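# Stand the gift box upright and open its lid

## Task

A closed gift box is lying on its side on the table. Turn it so it rests on its bottom, then open it so the lid is at least roughly vertical or tipped back beyond that. Concealed magnets keep the lid's flap closed, so it takes some pull to open.

## Robot and tools

Robot: a single arm with a right five-finger hand. Its base sits at (0, 0, +0.490) m in the scene frame, slightly tilted (quat_wxyz +0.923, -0.155, +0.350, -0.023). The only camera is cam_wrist (896x504). The scene frame has its origin on the table top directly below the base, +z up, and +y to the left when looking along +x. Hand poses, velocities and targets are reported in this frame. Offset rows use its axes, and any turn pivots about the Hand target's position.

Hand point: a spot fixed to the palm, 0.05 m in front of it and 0.15 m out from the wrist face. Its +z runs along the straight fingers, +y points out of the palm, and +x runs across the palm away from the thumb. Straight fingers extend about 0.06-0.07 m past it along +z, and their centre lines sit 0.06 m behind it along -y. A bracket on the little-finger side of the wrist can strike objects. With the hand level, the wrist may hang below the hand point (up to 0.11 m palm down, 0.23 m palm up) and reach the table first.

A row always has 14 numbers, each in [-1, 1]. The order is: dx, dy, dz, rx, ry, rz, little, ring, middle, index, thumb_bend, thumb_turn, force_limit, speed. The first six are an offset from the current Hand target, never an absolute pose. Positions scale so 1.0 = 0.6 m. rx, ry, rz form a single rotation vector where 1.0 = 180 degrees. Finger values: +1 is straight/open and -1 is curled. For thumb_bend, +1 is straight. For thumb_turn, +1 puts the thumb beside the palm and -1 puts it opposite the fingers. force_limit goes from about 0 N at -1 to 10 N at +1 (15 N for both thumb motors). speed rises linearly from near 0 at -1 to full speed at +0.48. A closed grip spans objects about 0.035-0.065 m thick when thumb_turn is -1. For gentle closing, use speed of -0.94 or below. To keep the hand unchanged, resend the last hand numbers. At the start, read them from a first result, because a 0 counts as a command.

execute_actions(actions, cameras): a list of actions. Each action is up to 15 rows, one per 1/30 s step. If fewer rows are given, the last row is held for the remaining steps. Every row in an action counts from the Hand target at that action's start, so sending the same offset again moves the hand further. With an empty actions list, it returns images only.

move(target, speed, blend, stop_force, zero, blocking, cameras): target is one 14-number row, or a list of up to 15 rows. All of them are offsets from the same starting Hand target, not chained one after another. speed is the top path speed in m/s, from 0.002 to 3.6, default 0.25. Turning is capped at twice that value in rad/s. blend is a corner radius in m; 0 means stop at each point. stop_force, in N from 3 to 120, ends the path when the wrist senses that much resistance. Use it for approaching contacts slowly, but leave it off when pulling away from something. zero (default true) re-zeroes before the move. blocking=false returns after about 0.5 s while the arm keeps moving, and cannot be combined with stop_force. The path does not steer around obstacles. Do not route it close to the arm's base; go around. The result ends with a move: line. done means the arm came to rest within 3 mm and 2 degrees of the target. Other endings are off_target, moving, held and fault. limits=paced means the pose was clipped; limits=held means steps were held back. done does not mean nothing was touched.

wait(seconds 0-10): lets time pass while the last command is held. stop: brakes a running move. zoom_image(camera "cam_wrist", region [x0,y0,x1,y1] px, no more than 504 in each dimension): enlarges part of the latest image. show_instructions: displays the reference image. zero_wrist_force: re-zeroes the wrist sensor. finished_scene(scene): ends the current scene; it cannot be undone.

Results: end_effector_position (m) and end_effector_quat_wxyz; velocities in m/s and rad/s. The Hand target line is the last commanded pose after clipping, and it is what the next offset counts from. The hand often stops short of it; any new action, even all zeros, re-requests it. Orientation commands are limited to 32 degrees away from the measured orientation per step. Finger readings are hand_measured, hand_stopped_by (moving, target, force, stalled, fault) and hand_load_n (positive means the finger is being pushed open), all in motor order. Wrist force and torque are along the hand point's own axes. A third line reports the peak since the previous reading. Joint torques include gravity. Readings of "within noise" mean the arm is still.

Precautions: joint contact-torque limits are 132 N m on shoulder pan, shoulder lift and elbow, and 24.6 N m on each wrist joint. Net external force around 150 N (±25) also causes a fault. Either fault stops the arm for 10 s. The arm is stiff, so commanding even slightly past a firm contact can trigger a fault. Fast moves hit harder and overshoot. To release a push, command a target back beyond the hand point. Motors that reach 85 °C set the brakes for 30-60 s, so avoid long holds, a stretched-out arm, or pushing toward poses the arm cannot reach. Do not let the box drop, fall off the table, or be released while moving. Avoid slams and heavy force on the fingers. The box must stay upright and open with no support once the scene ends.

Each tool is called after "Request:" by a JSON object that holds its "op" and its "data".

Reference images:

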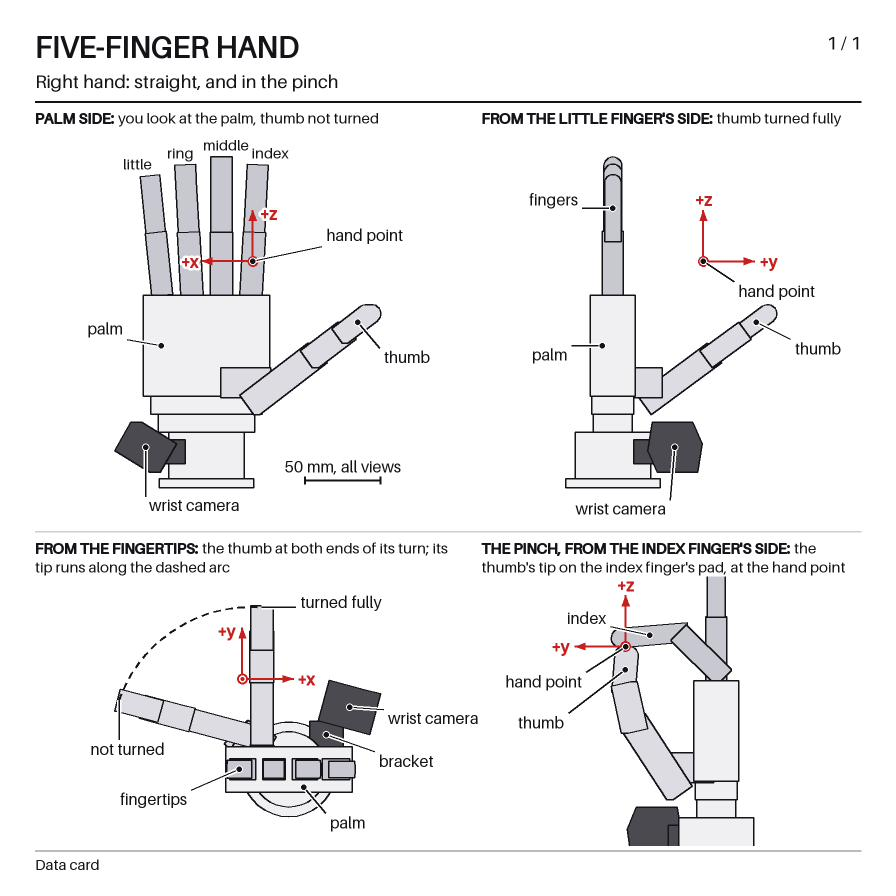

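## Session

Request:
{"op": "execute_actions", "data": {"actions": []}}

Scene clock: 0.00 s.
end_effector_position=(+0.4290, -0.1668, +0.3241) hand_measured=(+1.000, +1.000, +1.000, +1.000, +1.000, +1.000) hand_load_n=(+0.0, +0.0, +0.0, +0.0, +0.0, +0.0) hand_stopped_by=(target, target, target, target, target, target) hand_force_limit=0.00 hand_speed=-0.80 end_effector_quat_wxyz=(+0.214, -0.516, +0.796, -0.233)
Joint positions: [-1.213 -1.38 2.236 -0.186 0.372 -3.158]
Joint velocities: within noise
Joint torques (N m): no reading
Motor temperatures (°C): [31 30 28 35 33 33]
Wrist force (N): no reading
Wrist torque (N m): no reading
Wrist force, peak (N): no reading
Hand target: +0.4290, -0.1668, +0.3241; +0.214, -0.516, +0.796, -0.233

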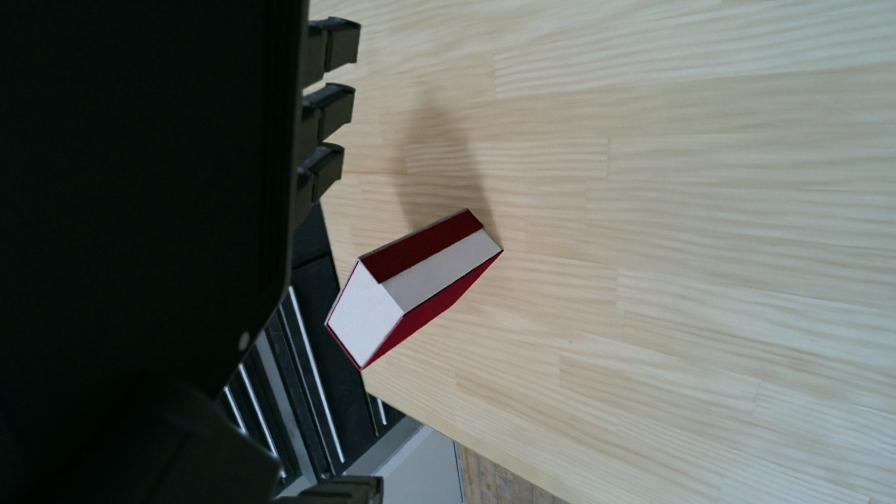

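Request:
{"op": "zoom_image", "data": {"camera": "cam_wrist", "region": [290, 180, 540, 400]}}

Scaled by 2.016 from the camera's 896x504 image, which has a finer 1280x720 frame.

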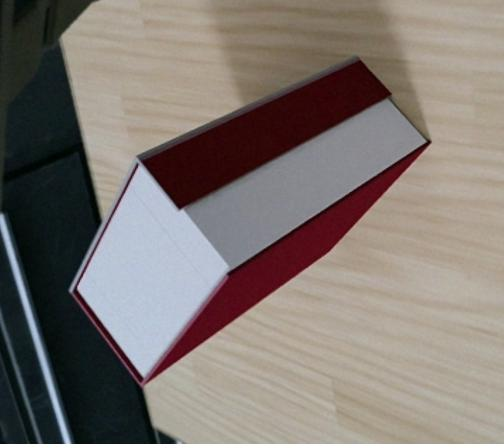

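Request:
{"op": "move", "data": {"target": [0.30, -0.045, 0.05, -0.212, 0.153, 0.731, 1, 1, 1, 1, 1, -1, 0, 0.3], "speed": 0.5, "cameras": ["all"]}}

Scene clock: 116.40 s.
end_effector_position=(+0.6090, -0.1938, +0.3541) hand_measured=(+1.000, +1.000, +1.000, +1.000, +1.000, -1.000) hand_load_n=(+0.0, +0.0, +0.0, +0.0, -0.5, +0.0) hand_stopped_by=(target, target, target, target, target, target) hand_force_limit=0.00 hand_speed=0.30 end_effector_quat_wxyz=(+0.000, +0.979, +0.202, +0.000)
Joint positions: [-0.746 -1.232 1.436 1.007 0.856 -5.78]
Joint torques (N m): [-7.96 -20.7 -22.82 3.63 2.55 -1.18]
Wrist force (N): [0.2 -1.0 0.3]
Wrist torque (N m): [-0.03 -0.03 0.02]
Wrist force, peak (N): [0.4 -1.2 0.3]
Hand target: +0.6090, -0.1938, +0.3541; +0.000, +0.979, +0.202, +0.000
Off the commanded pose: 0.000 m, 0 deg.
move: done

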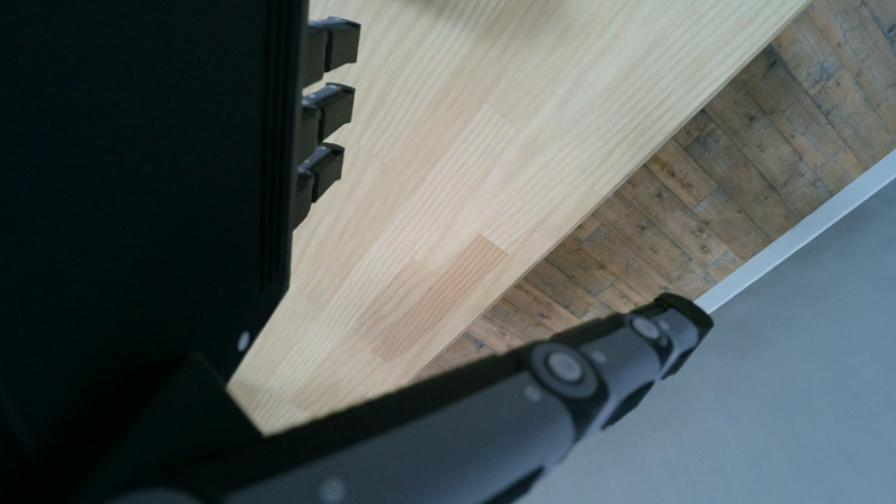

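Request:
{"op": "move", "data": {"target": [-0.2, -0.25, 0.17, 0, 0, 0, 1, 1, 1, 1, 1, 1, 0, 0.3], "speed": 0.5, "cameras": ["all"]}}

Scene clock: 150.70 s.
end_effector_position=(+0.4896, -0.3435, +0.4555) hand_measured=(+1.000, +1.000, +1.000, +1.000, +1.000, +1.000) hand_load_n=(+0.0, +0.0, +0.0, +0.0, +0.0, +0.0) hand_stopped_by=(target, target, target, target, target, target) hand_force_limit=0.00 hand_speed=0.30 end_effector_quat_wxyz=(+0.028, +0.984, +0.176, -0.010)
Joint positions: [-1.194 -1.181 1.568 1.173 0.815 -6.285]
Joint torques (N m): [-33.27 -11.83 -22.58 3.35 2.81 -1.41]
Wrist force (N): [0.3 -0.8 0.1]
Wrist torque (N m): [0.02 -0.03 -0.01]
Wrist force, peak (N): [1.2 -1.6 0.7]
Hand target: +0.4890, -0.3438, +0.4561; +0.000, +0.979, +0.202, +0.000
Off the commanded pose: 0.001 m, 5 deg.
joint sent to its limit — joint 6 (wrist 3), lower limit. The joint targets are off in orientation, not in position.
move: off_target

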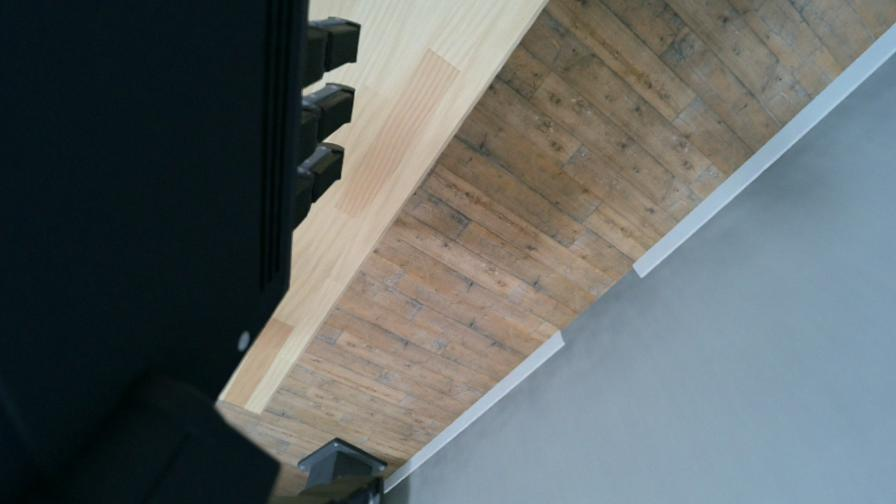

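Request:
{"op": "move", "data": {"target": [0, 0.58, 0, 0, 0, 0, 1, 1, 1, 1, 1, 1, 0, 0.3], "speed": 0.5, "cameras": ["all"]}}

Scene clock: 158.03 s.
end_effector_position=(+0.4890, +0.0042, +0.4561) hand_measured=(+1.000, +1.000, +1.000, +1.000, +1.000, +1.000) hand_load_n=(+0.0, +0.0, +0.0, +0.0, -0.5, +0.0) hand_stopped_by=(target, target, target, target, target, target) hand_force_limit=0.00 hand_speed=0.30 end_effector_quat_wxyz=(+0.000, +0.979, +0.202, +0.000)
Joint positions: [-0.771 -1.846 1.956 1.122 0.847 -5.81]
Joint torques (N m): [8.34 -23.73 -24.72 0.18 2.6 1.21]
Wrist force (N): [0.6 -1.0 0.2]
Wrist torque (N m): [-0.05 -0.10 -0.05]
Wrist force, peak (N): [0.9 -2.0 0.4]
Hand target: +0.4890, +0.0042, +0.4561; +0.000, +0.979, +0.202, +0.000
Off the commanded pose: 0.000 m, 0 deg.
move: done

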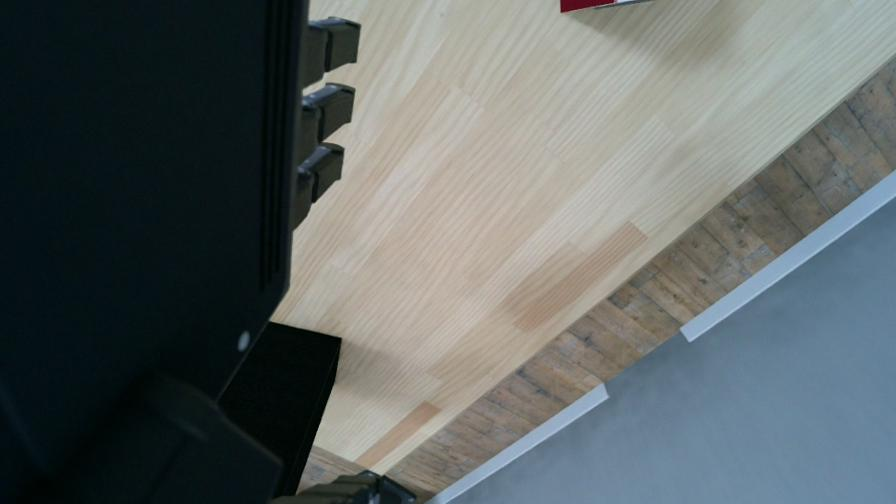

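Request:
{"op": "move", "data": {"target": [0.25, 0.08, 0, 0, 0, 0, 1, 1, 1, 1, 1, 1, 0, 0.3], "speed": 0.5, "cameras": ["all"]}}

Scene clock: 164.80 s.
end_effector_position=(+0.6389, +0.0522, +0.4561) hand_measured=(+1.000, +1.000, +1.000, +1.000, +1.000, +1.000) hand_load_n=(+0.0, +0.0, +0.0, +0.0, +0.0, +0.0) hand_stopped_by=(target, target, target, target, target, target) hand_force_limit=0.00 hand_speed=0.30 end_effector_quat_wxyz=(+0.000, +0.979, +0.202, +0.000)
Joint positions: [-0.401 -1.577 1.386 1.173 1.015 -5.398]
Joint torques (N m): [5.19 -22.7 -24.66 3.69 2.66 0.99]
Wrist force (N): [0.5 -1.1 0.3]
Wrist torque (N m): [-0.08 -0.03 -0.09]
Wrist force, peak (N): [1.5 -1.0 0.3]
Hand target: +0.6390, +0.0522, +0.4561; +0.000, +0.979, +0.202, +0.000
Off the commanded pose: 0.000 m, 0 deg.
move: done

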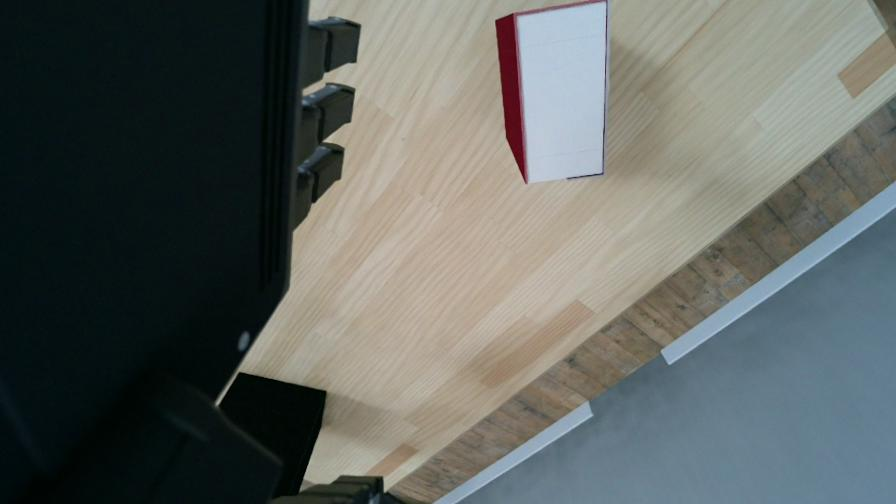

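Request:
{"op": "zoom_image", "data": {"camera": "cam_wrist", "region": [470, 0, 650, 200]}}

Scaled by 2.520 from the camera's 896x504 image, which has a finer 1280x720 frame.

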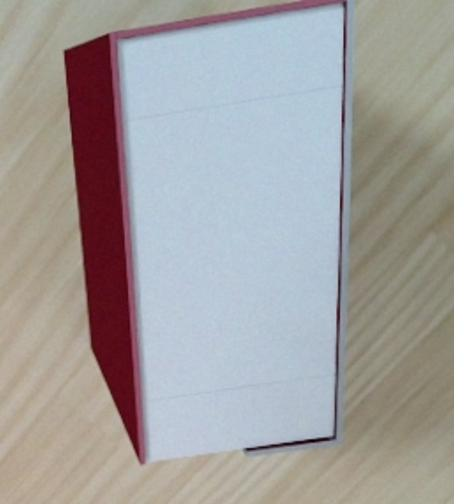

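Request:
{"op": "move", "data": {"target": [0.0, -0.08, -0.1, 0, 0, 0.1206, 1, 1, 1, 1, 1, 1, 0, 0.3], "speed": 0.4, "cameras": ["all"]}}

Scene clock: 217.27 s.
end_effector_position=(+0.6390, +0.0042, +0.3961) hand_measured=(+1.000, +1.000, +1.000, +1.000, +1.000, +1.000) hand_load_n=(+0.0, +0.0, +0.0, +0.0, -0.5, +0.0) hand_stopped_by=(target, target, target, target, target, target) hand_force_limit=0.00 hand_speed=0.30 end_effector_quat_wxyz=(+0.000, +0.924, +0.383, +0.000)
Joint positions: [-0.449 -1.519 1.519 1.008 0.99 -5.824]
Joint torques (N m): [-15.2 -23.25 -1.99 0.37 -2.73 -1.54]
Wrist force (N): [0.3 -1.0 0.0]
Wrist torque (N m): [-0.04 -0.02 0.00]
Wrist force, peak (N): [0.6 -1.5 -0.2]
Hand target: +0.6390, +0.0042, +0.3961; +0.000, +0.924, +0.383, +0.000
Off the commanded pose: 0.000 m, 0 deg.
move: done

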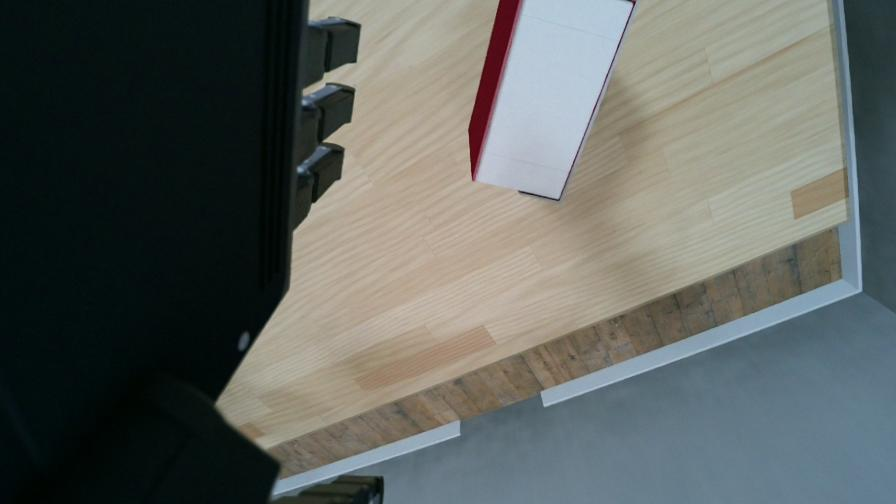

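Request:
{"op": "move", "data": {"target": [[0.0, 0.0, -0.427, 0, 0, 0, 1, 1, 1, 1, 1, 1, 0, 0.3],[0.071, -0.099, -0.427, 0, 0, 0, 1, 1, 1, 1, 1, 1, 0, 0.3]], "speed": [0.25,0.1], "cameras": ["all"]}}

Scene clock: 231.57 s.
end_effector_position=(+0.6815, -0.0551, +0.1399) hand_measured=(+1.000, +1.000, +1.000, +1.000, +1.000, +1.000) hand_load_n=(+0.0, +0.0, +0.0, +0.0, -0.5, +0.0) hand_stopped_by=(target, target, target, target, target, target) hand_force_limit=0.00 hand_speed=0.30 end_effector_quat_wxyz=(+0.000, +0.924, +0.383, +0.000)
Joint positions: [-0.249 -0.969 1.194 0.689 1.104 -5.635]
Joint torques (N m): [-20.64 -33.8 -20.6 3.79 -2.69 -1.24]
Wrist force (N): [0.8 -2.1 -1.0]
Wrist torque (N m): [-0.06 -0.09 0.06]
Wrist force, peak (N): [0.8 -2.1 -1.0]
Hand target: +0.6816, -0.0552, +0.1399; +0.000, +0.924, +0.383, +0.000
Off the commanded pose: 0.000 m, 0 deg.
move: done

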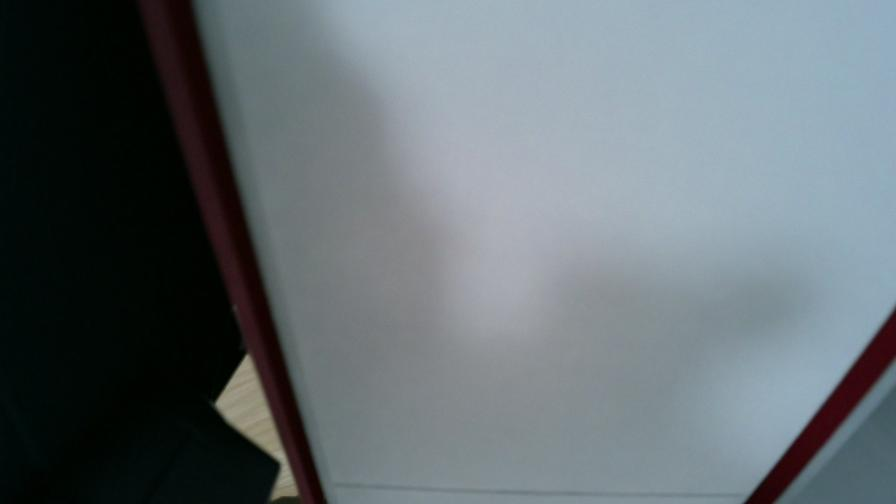

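Request:
{"op": "move", "data": {"target": [0.0141, -0.0141, 0, 0, 0, 0, 1, 1, 1, 1, 1, 1, 0, 0.3], "speed": 0.05, "stop_force": 3}}

Request:
{"op": "move", "data": {"target": [0, 0, 0, 0, 0, 0, 1, 1, 1, 1, 1, -1, -0.7, -0.5], "cameras": ["all"]}}

Scene clock: 241.50 s.
end_effector_position=(+0.6900, -0.0637, +0.1399) hand_measured=(+1.000, +1.000, +1.000, +1.000, +1.000, +1.000) hand_load_n=(+0.0, +0.0, +0.0, +0.0, +0.0, +0.0) hand_stopped_by=(target, target, target, target, target, target) hand_force_limit=0.00 hand_speed=0.30 end_effector_quat_wxyz=(+0.000, +0.924, +0.383, +0.000)
Joint positions: [-0.261 -0.95 1.154 0.714 1.097 -5.646]
Joint torques (N m): [-22.94 -33.75 -19.79 3.84 -2.84 -1.26]
Wrist force (N): [0.3 -2.2 -1.0]
Wrist torque (N m): [-0.08 -0.04 0.02]
Wrist force, peak (N): [1.0 -2.4 -1.0]
Hand target: +0.6900, -0.0637, +0.1399; +0.000, +0.924, +0.383, +0.000
Off the commanded pose: 0.000 m, 0 deg.
move: done

Scene clock: 243.83 s.
end_effector_position=(+0.6900, -0.0637, +0.1399) hand_measured=(+1.000, +1.000, +1.000, +1.000, +1.000, -1.000) hand_load_n=(+0.0, +0.0, +0.0, +0.0, +0.0, +0.0) hand_stopped_by=(target, target, target, target, target, target) hand_force_limit=-0.70 hand_speed=-0.50 end_effector_quat_wxyz=(+0.000, +0.924, +0.383, +0.000)
Joint positions: [-0.261 -0.95 1.154 0.714 1.097 -5.646]
Joint torques (N m): [-17.91 -39.49 -21.14 1.75 -2.32 -1.37]
Wrist force (N): [0.6 -1.2 0.3]
Wrist torque (N m): [-0.06 -0.12 0.07]
Wrist force, peak (N): [0.6 -2.2 -1.0]
Hand target: +0.6900, -0.0637, +0.1399; +0.000, +0.924, +0.383, +0.000
Off the commanded pose: 0.000 m, 0 deg.
move: done

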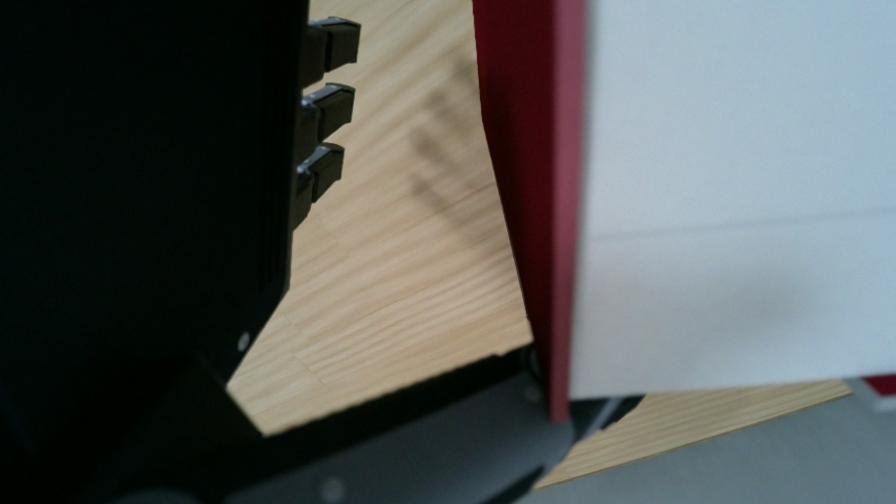

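Request:
{"op": "move", "data": {"target": [[0,0,0,0,0,0,1,1,1,1,1,1,-0.7,-0.3],[0, 0, 0.4, 0, 0, 0, 1, 1, 1, 1, 1, 1, -0.7, -0.3]], "cameras": ["all"]}}

Scene clock: 267.03 s.
end_effector_position=(+0.6901, -0.0636, +0.3798) hand_measured=(+1.000, +1.000, +1.000, +1.000, +1.000, +1.000) hand_load_n=(+0.0, +0.0, +0.0, +0.0, +0.0, +0.0) hand_stopped_by=(target, target, target, target, target, target) hand_force_limit=-0.70 hand_speed=-0.30 end_effector_quat_wxyz=(+0.000, +0.924, +0.383, +0.000)
Joint positions: [-0.525 -1.343 1.317 1.079 0.95 -5.904]
Joint torques (N m): [-18.44 -44.55 -1.56 3.95 -2.55 -1.34]
Wrist force (N): [0.5 -0.7 0.4]
Wrist torque (N m): [0.00 -0.04 0.02]
Wrist force, peak (N): [0.6 -1.4 0.9]
Hand target: +0.6900, -0.0637, +0.3799; +0.000, +0.924, +0.383, +0.000
Off the commanded pose: 0.000 m, 0 deg.
move: done

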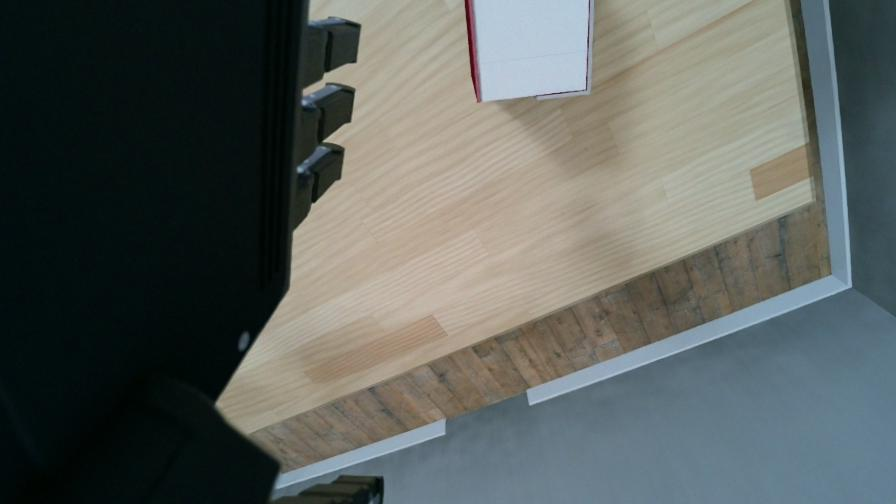

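Request:
{"op": "move", "data": {"target": [[0.05, 0.01, 0, 0, 0, -0.633, 1, 1, 1, 1, 1, 1, -0.7, -0.3],[0.1, 0.03, 0, 0, 0, 0.733, 1, 1, 1, 1, 1, 1, -0.7, -0.3],[0.158, 0.043, 0, 0, 0, 0.1, 1, 1, 1, 1, 1, 1, -0.7, -0.3]], "speed": 0.8, "blend": 0.01, "cameras": ["all"]}}

Scene clock: 309.33 s.
end_effector_position=(+0.7848, -0.0379, +0.3799) hand_measured=(+1.000, +1.000, +1.000, +1.000, +1.000, +1.000) hand_load_n=(+0.0, +0.0, +0.0, +0.0, +0.0, +0.0) hand_stopped_by=(target, target, target, target, target, target) hand_force_limit=-0.70 hand_speed=-0.30 end_effector_quat_wxyz=(+0.000, +0.852, +0.523, +0.000)
Joint positions: [-0.445 -1.19 0.965 1.232 0.992 0.149]
Joint torques (N m): [-2.56 -31.4 -25.78 0.35 2.79 1.44]
Wrist force (N): [0.2 -0.7 0.3]
Wrist torque (N m): [0.03 0.02 -0.07]
Wrist force, peak (N): [0.7 -1.5 0.5]
Hand target: +0.7848, -0.0379, +0.3799; +0.000, +0.852, +0.523, +0.000
Off the commanded pose: 0.000 m, 0 deg.
move: done

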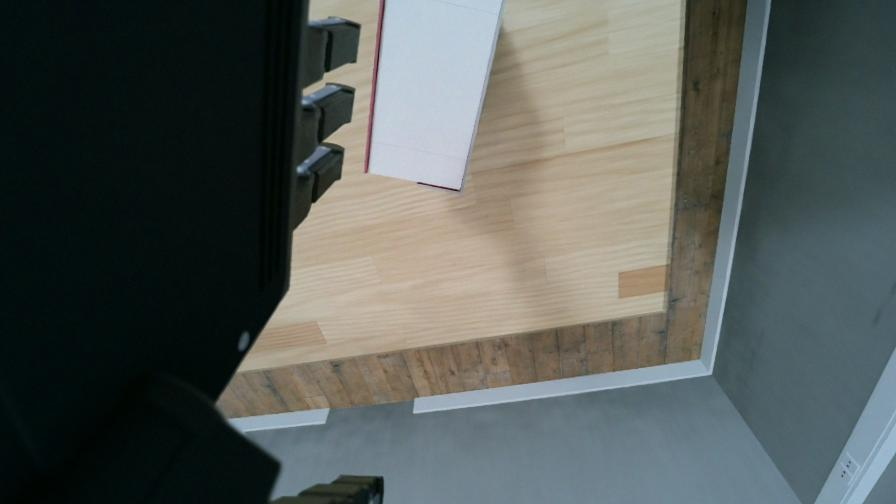

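Request:
{"op": "move", "data": {"target": [-0.018, 0.009, -0.175, 0, 0, 0, 1, 1, 1, 1, 1, -1, -0.7, 0], "cameras": ["all"]}}

Scene clock: 321.83 s.
end_effector_position=(+0.7740, -0.0325, +0.2749) hand_measured=(+1.000, +1.000, +1.000, +1.000, +1.000, -1.000) hand_load_n=(-0.5, +0.0, +0.0, +0.0, +0.0, +0.0) hand_stopped_by=(target, target, target, target, target, target) hand_force_limit=-0.70 hand_speed=0.00 end_effector_quat_wxyz=(+0.000, +0.852, +0.523, +0.000)
Joint positions: [-0.327 -1.077 0.991 1.032 1.058 0.263]
Joint torques (N m): [-1.7 -34.28 -24.83 0.01 2.58 1.44]
Wrist force (N): [0.4 -1.9 -0.8]
Wrist torque (N m): [0.03 -0.02 -0.09]
Wrist force, peak (N): [0.0 -2.7 -4.5]
Hand target: +0.7740, -0.0325, +0.2749; +0.000, +0.852, +0.523, +0.000
Off the commanded pose: 0.000 m, 0 deg.
move: done

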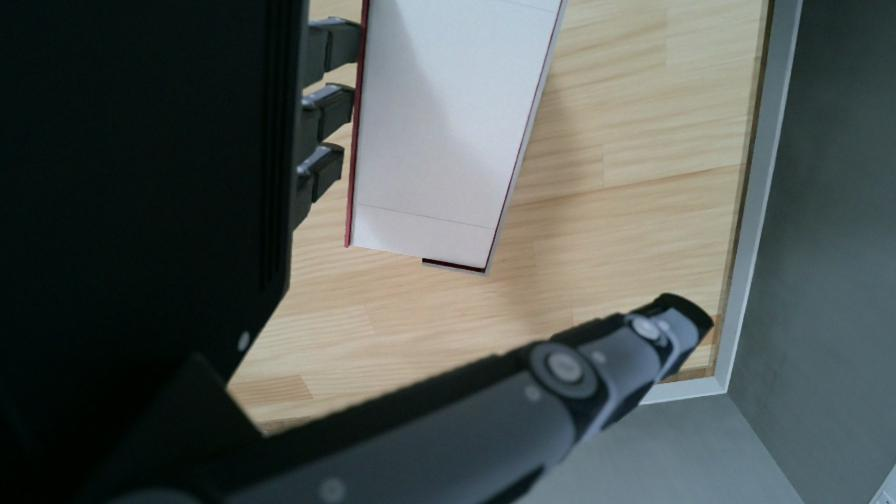

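Request:
{"op": "move", "data": {"target": [-0.003, 0.0015, -0.175, 0, 0, 0, 1, 1, 1, 1, 1, -1, -0.7, 0], "speed": 0.06, "stop_force": 4, "cameras": ["all"]}}

Scene clock: 336.00 s.
end_effector_position=(+0.7740, -0.0324, +0.2724) hand_measured=(+1.000, +1.000, +1.000, +1.000, +1.000, -1.000) hand_load_n=(+0.0, +0.0, +0.0, +0.0, +0.0, +0.0) hand_stopped_by=(target, target, target, target, target, target) hand_force_limit=-0.70 hand_speed=0.00 end_effector_quat_wxyz=(+0.000, +0.852, +0.523, +0.000)
Joint positions: [-0.325 -1.073 0.99 1.028 1.059 0.265]
Joint torques (N m): [-21.8 -54.59 -2.94 3.83 -2.62 -1.04]
Wrist force (N): [0.5 -1.2 0.0]
Wrist torque (N m): [-0.04 -0.04 0.03]
Wrist force, peak (N): [-0.8 -4.9 -8.8]
Hand target: +0.7740, -0.0324, +0.2724; +0.000, +0.852, +0.523, +0.000 (not the last commanded pose)
Off the commanded pose: 0.102 m, 0 deg.
move: contact

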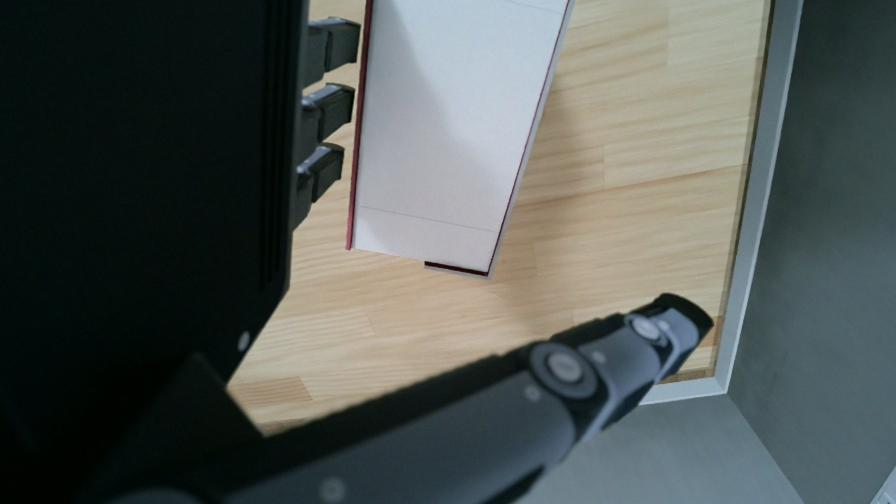

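Request:
{"op": "move", "data": {"target": [[-0.006, 0.003, 0.008, 0, 0, 0.0128, 1, 1, 1, 1, 1, -1, -0.7, 0],[-0.006, 0.003, -0.17, 0, 0, 0.0128, 1, 1, 1, 1, 1, -1, -0.7, 0]], "speed": 0.05, "stop_force": 5, "cameras": ["all"]}}

Scene clock: 357.63 s.
end_effector_position=(+0.7697, -0.0302, +0.1888) hand_measured=(+1.000, +1.000, +1.000, +1.000, +1.000, -1.000) hand_load_n=(+0.0, +0.0, +0.0, +0.0, +0.0, +0.0) hand_stopped_by=(target, target, target, target, target, target) hand_force_limit=-0.70 hand_speed=0.00 end_effector_quat_wxyz=(-0.001, +0.842, +0.540, -0.001)
Joint positions: [-0.252 -0.944 0.942 0.92 1.103 0.29]
Joint torques (N m): [-12.22 -45.7 -13.53 2.16 -0.1 0.06]
Wrist force (N): [0.7 -0.9 0.2]
Wrist torque (N m): [0.02 -0.11 0.10]
Wrist force, peak (N): [-9.5 -14.0 -103.7]
Hand target: +0.7697, -0.0302, +0.1888; -0.001, +0.842, +0.540, -0.001 (not the last commanded pose)
Off the commanded pose: 0.018 m, 0 deg.
FORCE FAULT: contact force on the arm reached its limit, and the arm stopped for 10 seconds. The contact can be on any part of the arm, not only on its tool. That time counts as 20 of the actions that you can send in this scene. The arm's remaining commands of this call were not run. During the stop the arm's controller moved it back a little. The arm's target is now where it stood when the stop ended, not its last command. The arm accepts commands again.
move: fault (stop_force had ended the path); path passed 1 of 2 targets

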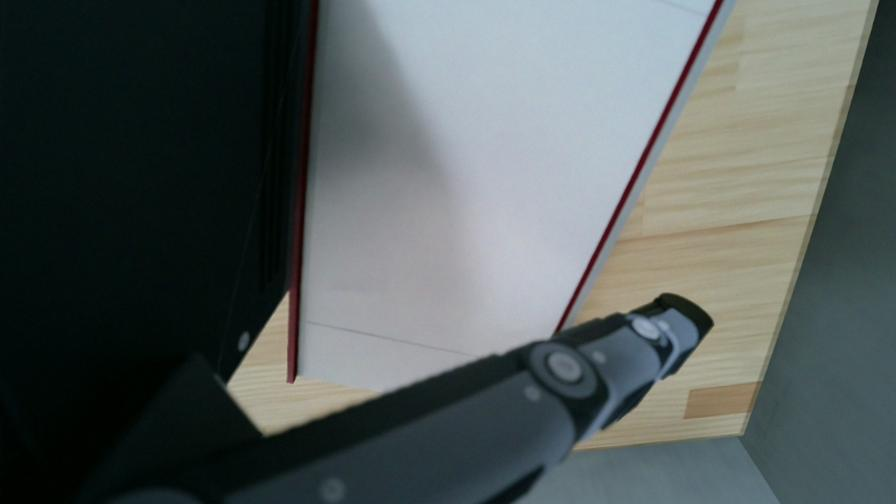

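Request:
{"op": "move", "data": {"target": [[0, 0, 0.11, 0, 0, 0, 1, 1, 1, 1, 1, -1, -0.7, 0],[-0.0106, 0.0049, 0.11, 0.058, 0.126, 0, 1, 1, 1, 1, 1, -1, -0.7, 0]], "speed": 0.2, "cameras": ["all"]}}

Scene clock: 405.63 s.
end_effector_position=(+0.7633, -0.0273, +0.2548) hand_measured=(+1.000, +1.000, +1.000, +1.000, +1.000, -1.000) hand_load_n=(+0.0, +0.0, +0.0, +0.0, +0.0, +0.0) hand_stopped_by=(target, target, target, target, target, target) hand_force_limit=-0.70 hand_speed=0.00 end_effector_quat_wxyz=(-0.183, +0.822, +0.527, -0.118)
Joint positions: [-0.347 -0.681 0.354 1.792 1.015 -0.062]
Joint torques (N m): [-7.19 -38.04 -25.64 4.34 2.68 -1.09]
Wrist force (N): [0.2 -0.8 -0.2]
Wrist torque (N m): [-0.07 -0.07 0.02]
Wrist force, peak (N): [0.5 -1.2 -0.8]
Hand target: +0.7633, -0.0273, +0.2548; -0.183, +0.822, +0.527, -0.118
Off the commanded pose: 0.000 m, 0 deg.
move: done

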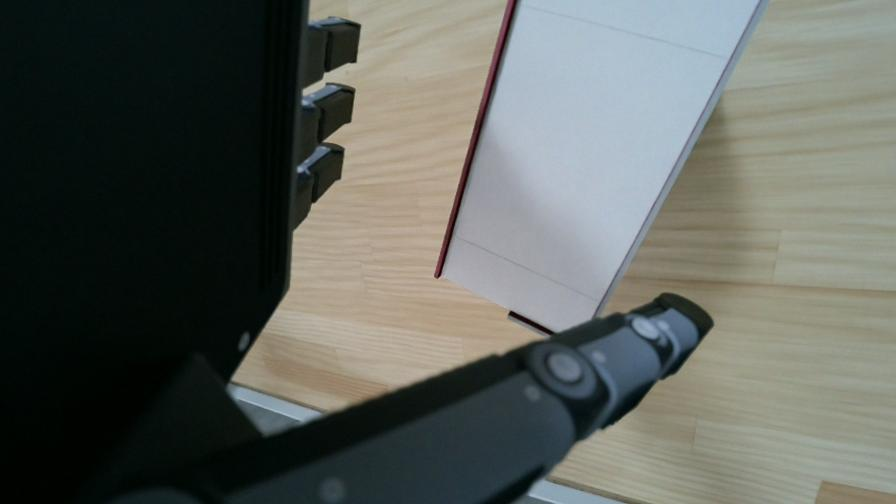

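Request:
{"op": "move", "data": {"target": [[0.02, -0.0092, -0.02, 0, 0, 0, 1, 1, 1, 1, 1, -1, -0.7, 0],[0.02, -0.0092, -0.136, 0, 0, 0, 1, 1, 1, 1, 1, -1, -0.7, 0]], "speed": 0.04, "stop_force": 5, "cameras": ["all"]}}

Scene clock: 417.83 s.
end_effector_position=(+0.7738, -0.0326, +0.1739) hand_measured=(+1.000, +1.000, +1.000, +1.000, +1.000, -1.000) hand_load_n=(+0.0, +0.0, +0.0, +0.0, +0.5, +0.0) hand_stopped_by=(target, target, target, target, target, target) hand_force_limit=-0.70 hand_speed=0.00 end_effector_quat_wxyz=(-0.161, +0.825, +0.535, -0.087)
Joint positions: [-0.295 -0.45 0.035 1.765 0.997 0.027]
Joint torques (N m): [-16.79 -49.84 -16.07 4.18 -0.85 -1.12]
Wrist force (N): [-0.2 -0.8 -6.1]
Wrist torque (N m): [-0.12 0.04 -0.11]
Wrist force, peak (N): [-0.1 -0.8 -6.4]
Hand target: +0.7739, -0.0327, +0.1739; -0.161, +0.825, +0.535, -0.087 (not the last commanded pose)
Off the commanded pose: 0.002 m, 4 deg.
elbow stopped short: the move would have taken joint 3 (elbow) straighter than the controller allows.
move: contact; path passed 1 of 2 targets

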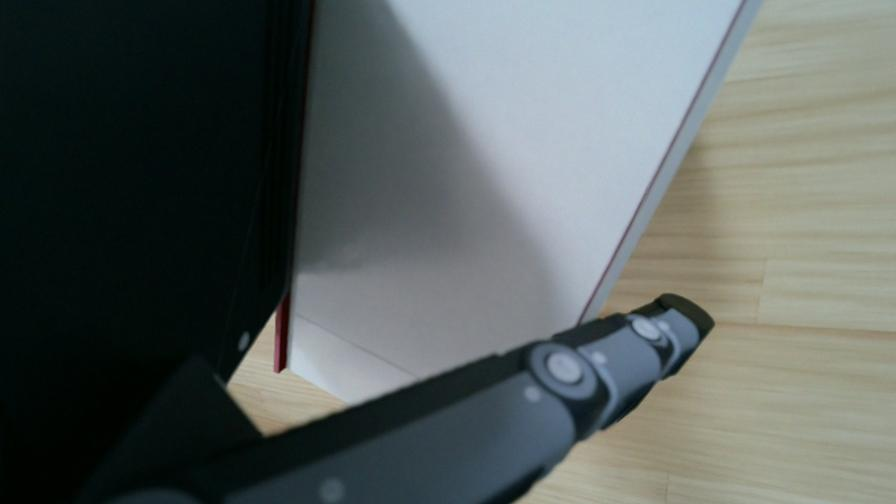

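Request:
{"op": "move", "data": {"target": [0, 0, 0.007, 0, 0, 0, 1, 1, 1, 1, 1, -1, -0.7, 0]}}

Request:
{"op": "move", "data": {"target": [0, 0, 0, 0, 0, 0, 1, 1, 1, 1, 0.2, -1, -0.75, -0.9], "cameras": ["all"]}}

Scene clock: 424.57 s.
end_effector_position=(+0.7741, -0.0327, +0.1781) hand_measured=(+1.000, +1.000, +1.000, +1.000, +1.000, -1.000) hand_load_n=(+0.0, +0.0, +0.0, +0.0, +0.0, +0.0) hand_stopped_by=(target, target, target, target, target, target) hand_force_limit=-0.70 hand_speed=0.00 end_effector_quat_wxyz=(-0.161, +0.825, +0.535, -0.088)
Joint positions: [-0.298 -0.476 0.079 1.75 0.997 0.023]
Joint torques (N m): [-27.88 -57.58 -4.89 0.92 -2.96 -1.22]
Wrist force (N): [0.0 -0.6 -0.6]
Wrist torque (N m): [0.01 -0.01 -0.01]
Wrist force, peak (N): [0.0 -0.6 -6.4]
Hand target: +0.7739, -0.0327, +0.1781; -0.161, +0.825, +0.535, -0.087
Off the commanded pose: 0.000 m, 0 deg.
move: done

Scene clock: 425.30 s.
end_effector_position=(+0.7741, -0.0327, +0.1781) hand_measured=(+1.000, +1.000, +1.000, +1.000, +0.930, -1.000) hand_load_n=(+0.0, +0.0, +0.0, +0.0, +2.0, +0.0) hand_stopped_by=(target, target, target, target, force, target) hand_force_limit=-0.75 hand_speed=-0.90 end_effector_quat_wxyz=(-0.161, +0.825, +0.535, -0.088)
Joint positions: [-0.298 -0.476 0.08 1.749 0.997 0.023]
Joint torques (N m): [-25.68 -57.96 -4.03 0.77 -2.58 -1.31]
Wrist force (N): [-0.3 -0.6 -3.0]
Wrist torque (N m): [-0.07 0.03 -0.02]
Wrist force, peak (N): [-0.1 -0.7 -3.1]
Hand target: +0.7741, -0.0327, +0.1781; -0.161, +0.825, +0.535, -0.088
Off the commanded pose: 0.000 m, 0 deg.
move: done

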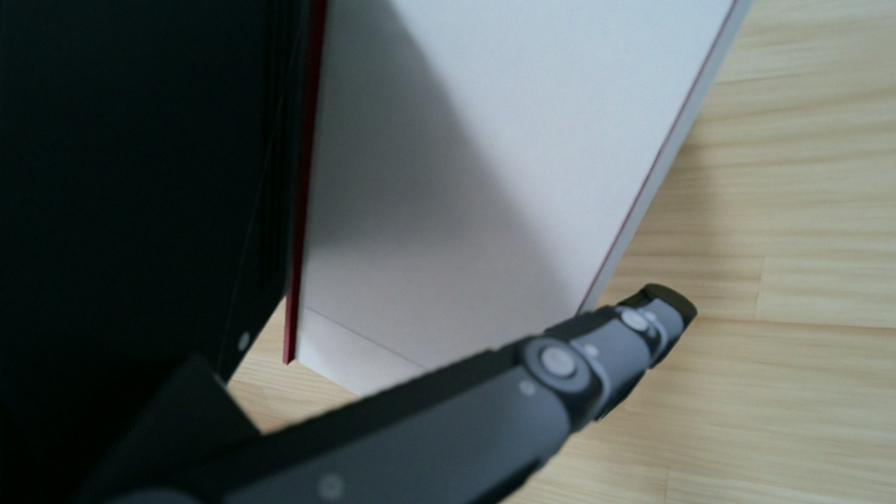

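Request:
{"op": "move", "data": {"target": [[-0.048,0.022,0.007,-0.0233,-0.0504,0,1,1,1,1,0.2,-1,-0.75,-0.9],[-0.095,0.044,0.005,-0.0467,-0.1008,0,1,1,1,1,0.2,-1,-0.75,-0.9],[-0.142,0.066,-0.007,-0.07,-0.151,0,1,1,1,1,0.2,-1,-0.75,-0.9]], "speed": 0.06, "blend": 0.005, "cameras": ["all"]}}

Scene clock: 448.43 s.
end_effector_position=(+0.6889, +0.0069, +0.1739) hand_measured=(+1.000, +1.000, +1.000, +1.000, +0.938, -1.000) hand_load_n=(+0.0, +0.0, +0.0, +0.0, +51.0, +19.5) hand_stopped_by=(target, target, target, target, force, target) hand_force_limit=-0.75 hand_speed=-0.90 end_effector_quat_wxyz=(+0.059, +0.835, +0.545, +0.051)
Joint positions: [-0.171 -1.153 1.444 0.428 1.192 0.41]
Joint torques (N m): [18.57 -23.45 8.76 -2.49 -3.06 0.69]
Wrist force (N): [-9.9 1.5 -69.6]
Wrist torque (N m): [-1.34 1.11 0.16]
Wrist force, peak (N): [-9.8 1.4 -69.8]
Hand target: +0.6889, +0.0069, +0.1739; +0.059, +0.835, +0.545, +0.051
Off the commanded pose: 0.000 m, 0 deg.
move: done

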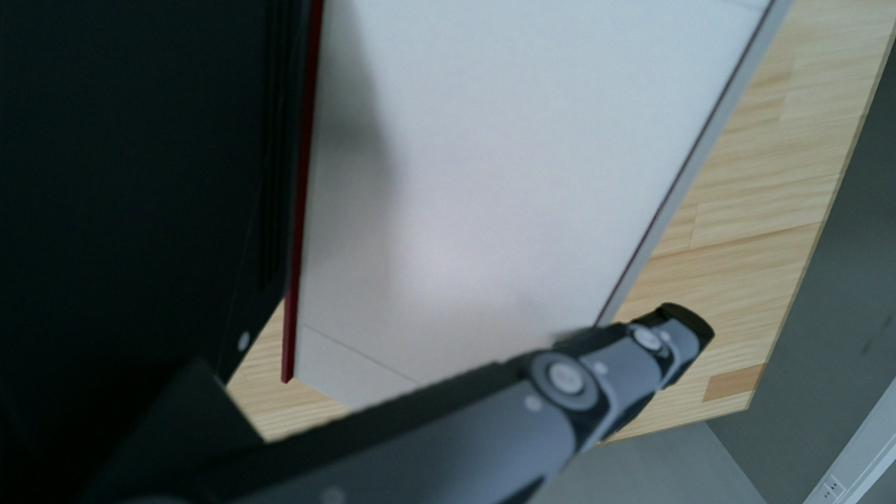

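Request:
{"op": "move", "data": {"target": [0,0,0.012,0,0,0,1,1,1,1,0.2,-1,-0.75,-0.9], "speed": 0.03}}

Scene clock: 451.10 s.
end_effector_position=(+0.6889, +0.0069, +0.1809) hand_measured=(+1.000, +1.000, +1.000, +1.000, +0.930, -1.000) hand_load_n=(+0.0, +0.0, +0.0, +0.0, +0.0, +0.0) hand_stopped_by=(target, target, target, target, force, target) hand_force_limit=-0.75 hand_speed=-0.90 end_effector_quat_wxyz=(+0.059, +0.835, +0.545, +0.051)
Joint positions: [-0.176 -1.167 1.452 0.436 1.188 0.406]
Joint torques (N m): [-16.16 -52.01 -0.37 3.64 -2.54 -1.31]
Wrist force (N): [0.7 -1.3 0.1]
Wrist torque (N m): [0.01 -0.09 0.02]
Wrist force, peak (N): [-9.8 1.4 -69.8]
Hand target: +0.6889, +0.0069, +0.1811; +0.059, +0.835, +0.545, +0.051
Off the commanded pose: 0.000 m, 0 deg.
move: done

Request:
{"op": "wait", "data": {"seconds": 0.1, "cameras": ["all"]}}

Scene clock: 454.00 s.
end_effector_position=(+0.6889, +0.0069, +0.1811) hand_measured=(+1.000, +1.000, +1.000, +1.000, +0.930, -1.000) hand_load_n=(+0.0, +0.0, +0.0, +0.0, +0.0, +0.0) hand_stopped_by=(target, target, target, target, force, target) hand_force_limit=-0.75 hand_speed=-0.90 end_effector_quat_wxyz=(+0.059, +0.835, +0.545, +0.051)
Joint positions: [-0.177 -1.168 1.452 0.436 1.187 0.406]
Joint torques (N m): [-15.9 -51.42 2.33 3.64 -2.59 -1.35]
Wrist force (N): [0.4 -1.4 0.1]
Wrist torque (N m): [0.00 -0.06 -0.01]
Wrist force, peak (N): [0.7 -1.4 0.3]
Hand target: +0.6889, +0.0069, +0.1811; +0.059, +0.835, +0.545, +0.051
Off the commanded pose: 0.000 m, 0 deg.
wait: 0.10 s; at rest from the start

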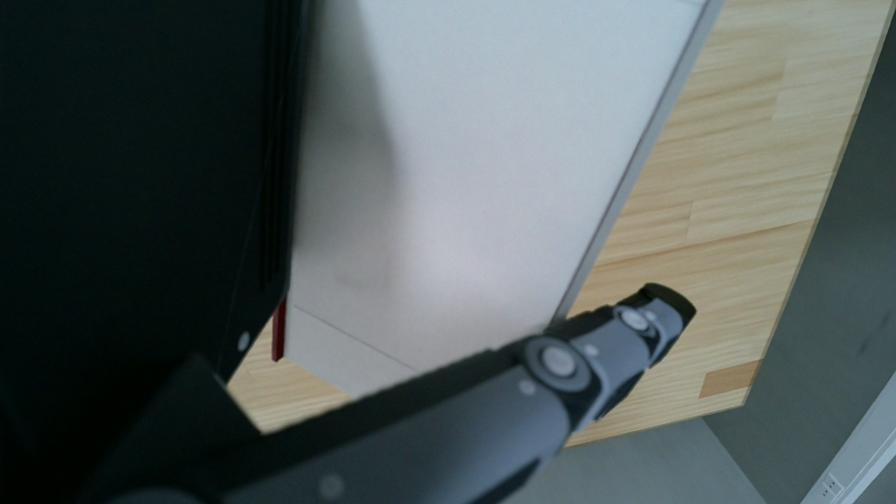

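Request:
{"op": "move", "data": {"target": [[-0.045,0.021,-0.016,-0.0233,-0.0504,0,1,1,1,1,0.2,-1,-0.75,-0.9],[-0.086,0.04,-0.042,-0.0467,-0.1008,0,1,1,1,1,0.2,-1,-0.75,-0.9]], "speed": 0.06, "blend": 0.005, "cameras": ["all"]}}

Scene clock: 461.57 s.
end_effector_position=(+0.6373, +0.0309, +0.1559) hand_measured=(+1.000, +1.000, +1.000, +1.000, +0.930, -1.000) hand_load_n=(+0.0, +0.0, +0.0, +0.0, +0.0, +0.0) hand_stopped_by=(target, target, target, target, force, target) hand_force_limit=-0.75 hand_speed=-0.90 end_effector_quat_wxyz=(+0.205, +0.810, +0.531, +0.142)
Joint positions: [-0.006 -1.21 1.79 -0.194 1.504 0.561]
Joint torques (N m): [7.41 -28.62 7.16 -0.51 3.21 1.49]
Wrist force (N): [0.0 -2.2 -0.4]
Wrist torque (N m): [-0.03 -0.03 -0.17]
Wrist force, peak (N): [-0.3 -2.6 -0.7]
Hand target: +0.6373, +0.0309, +0.1559; +0.205, +0.810, +0.531, +0.142
Off the commanded pose: 0.000 m, 0 deg.
move: done

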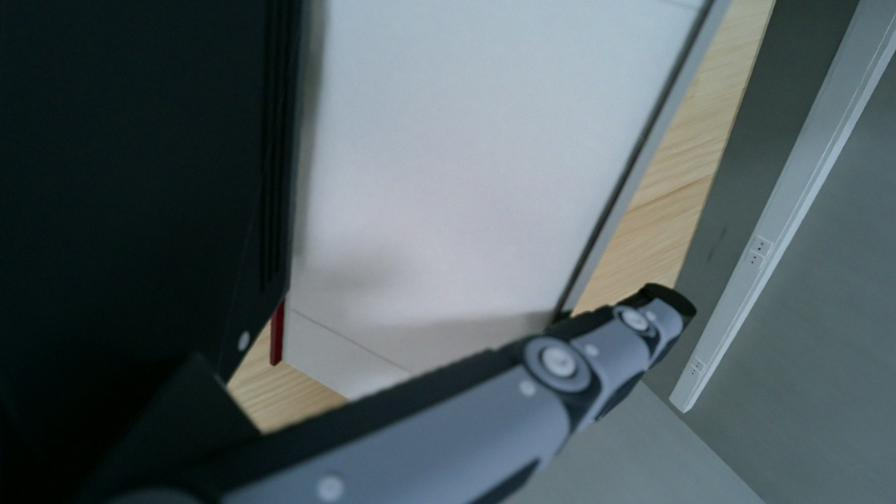

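Request:
{"op": "move", "data": {"target": [[-0.035,0.016,-0.033,-0.0233,-0.0504,0,1,1,1,1,0.2,-1,-0.75,-0.9],[-0.05,0.023,-0.053,-0.0373,-0.0807,0,1,1,1,1,0.2,-1,-0.75,-0.9]], "speed": 0.06, "blend": 0.005, "cameras": ["all"]}}

Scene clock: 469.33 s.
end_effector_position=(+0.6073, +0.0447, +0.1241) hand_measured=(+1.000, +1.000, +1.000, +1.000, +0.930, -1.000) hand_load_n=(+0.0, +0.0, +0.0, +0.0, -0.5, +0.0) hand_stopped_by=(target, target, target, target, force, target) hand_force_limit=-0.75 hand_speed=-0.90 end_effector_quat_wxyz=(+0.318, +0.772, +0.508, +0.212)
Joint positions: [0.132 -1.07 1.877 -0.653 1.793 0.574]
Joint torques (N m): [10.67 -28.1 11.61 -1.11 3.26 -1.31]
Wrist force (N): [0.4 -3.1 -0.3]
Wrist torque (N m): [-0.10 -0.08 -0.04]
Wrist force, peak (N): [0.3 -3.2 0.2]
Hand target: +0.6073, +0.0447, +0.1241; +0.318, +0.772, +0.508, +0.212
Off the commanded pose: 0.000 m, 0 deg.
move: done

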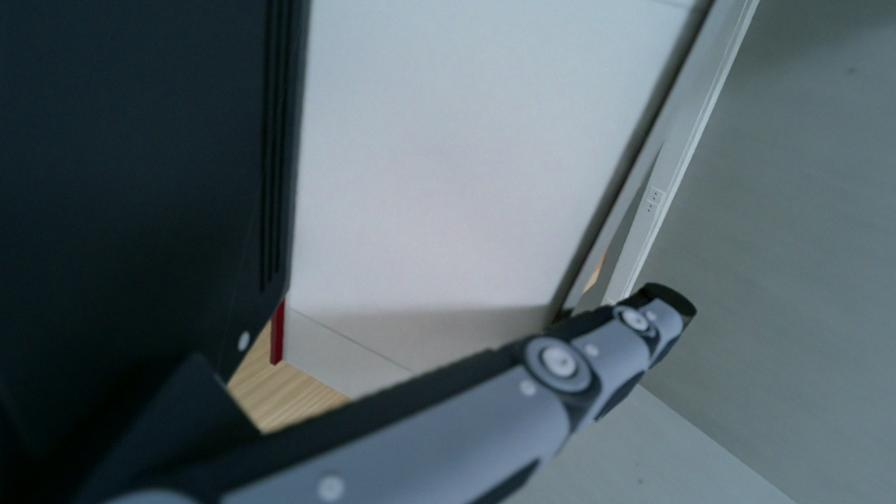

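Request:
{"op": "move", "data": {"target": [[-0.045,0.021,-0.02,0,0,0,1,1,1,1,1,-1,-0.75,-0.5],[-0.257,0.119,-0.02,0,0,0,1,1,1,1,1,-1,-0.75,-0.5]], "speed": 0.06, "blend": 0.005, "cameras": ["all"]}}

Scene clock: 484.23 s.
end_effector_position=(+0.4533, +0.1160, +0.1121) hand_measured=(+1.000, +1.000, +0.998, +1.000, +1.000, -1.000) hand_load_n=(+0.0, +0.0, -30.0, +0.0, -0.5, +0.0) hand_stopped_by=(target, target, target, target, target, target) hand_force_limit=-0.75 hand_speed=-0.50 end_effector_quat_wxyz=(+0.318, +0.772, +0.508, +0.212)
Joint positions: [0.388 -0.968 2.075 -0.938 2.046 0.618]
Joint torques (N m): [22.08 -14.66 21.58 2.24 0.14 1.54]
Wrist force (N): [-0.1 13.7 -3.6]
Wrist torque (N m): [-0.75 -0.02 0.18]
Wrist force, peak (N): [0.1 14.3 -3.9]
Hand target: +0.4531, +0.1161, +0.1121; +0.318, +0.772, +0.508, +0.212
Off the commanded pose: 0.000 m, 0 deg.
move: done

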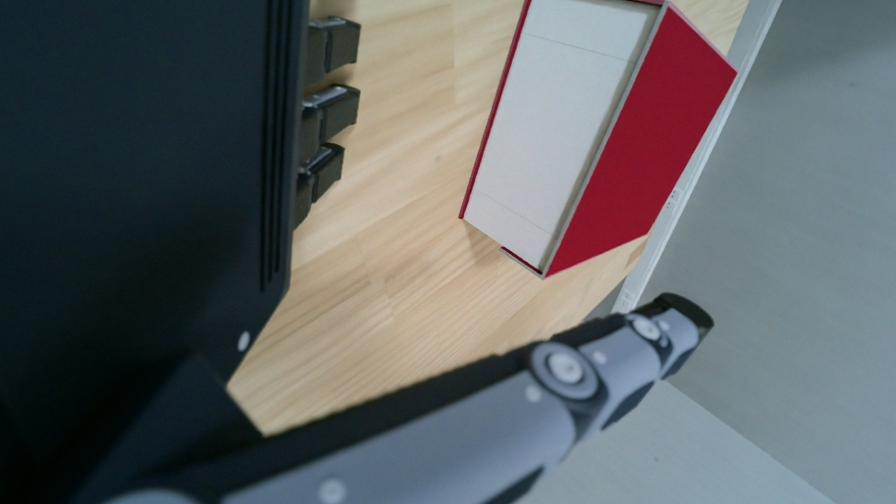

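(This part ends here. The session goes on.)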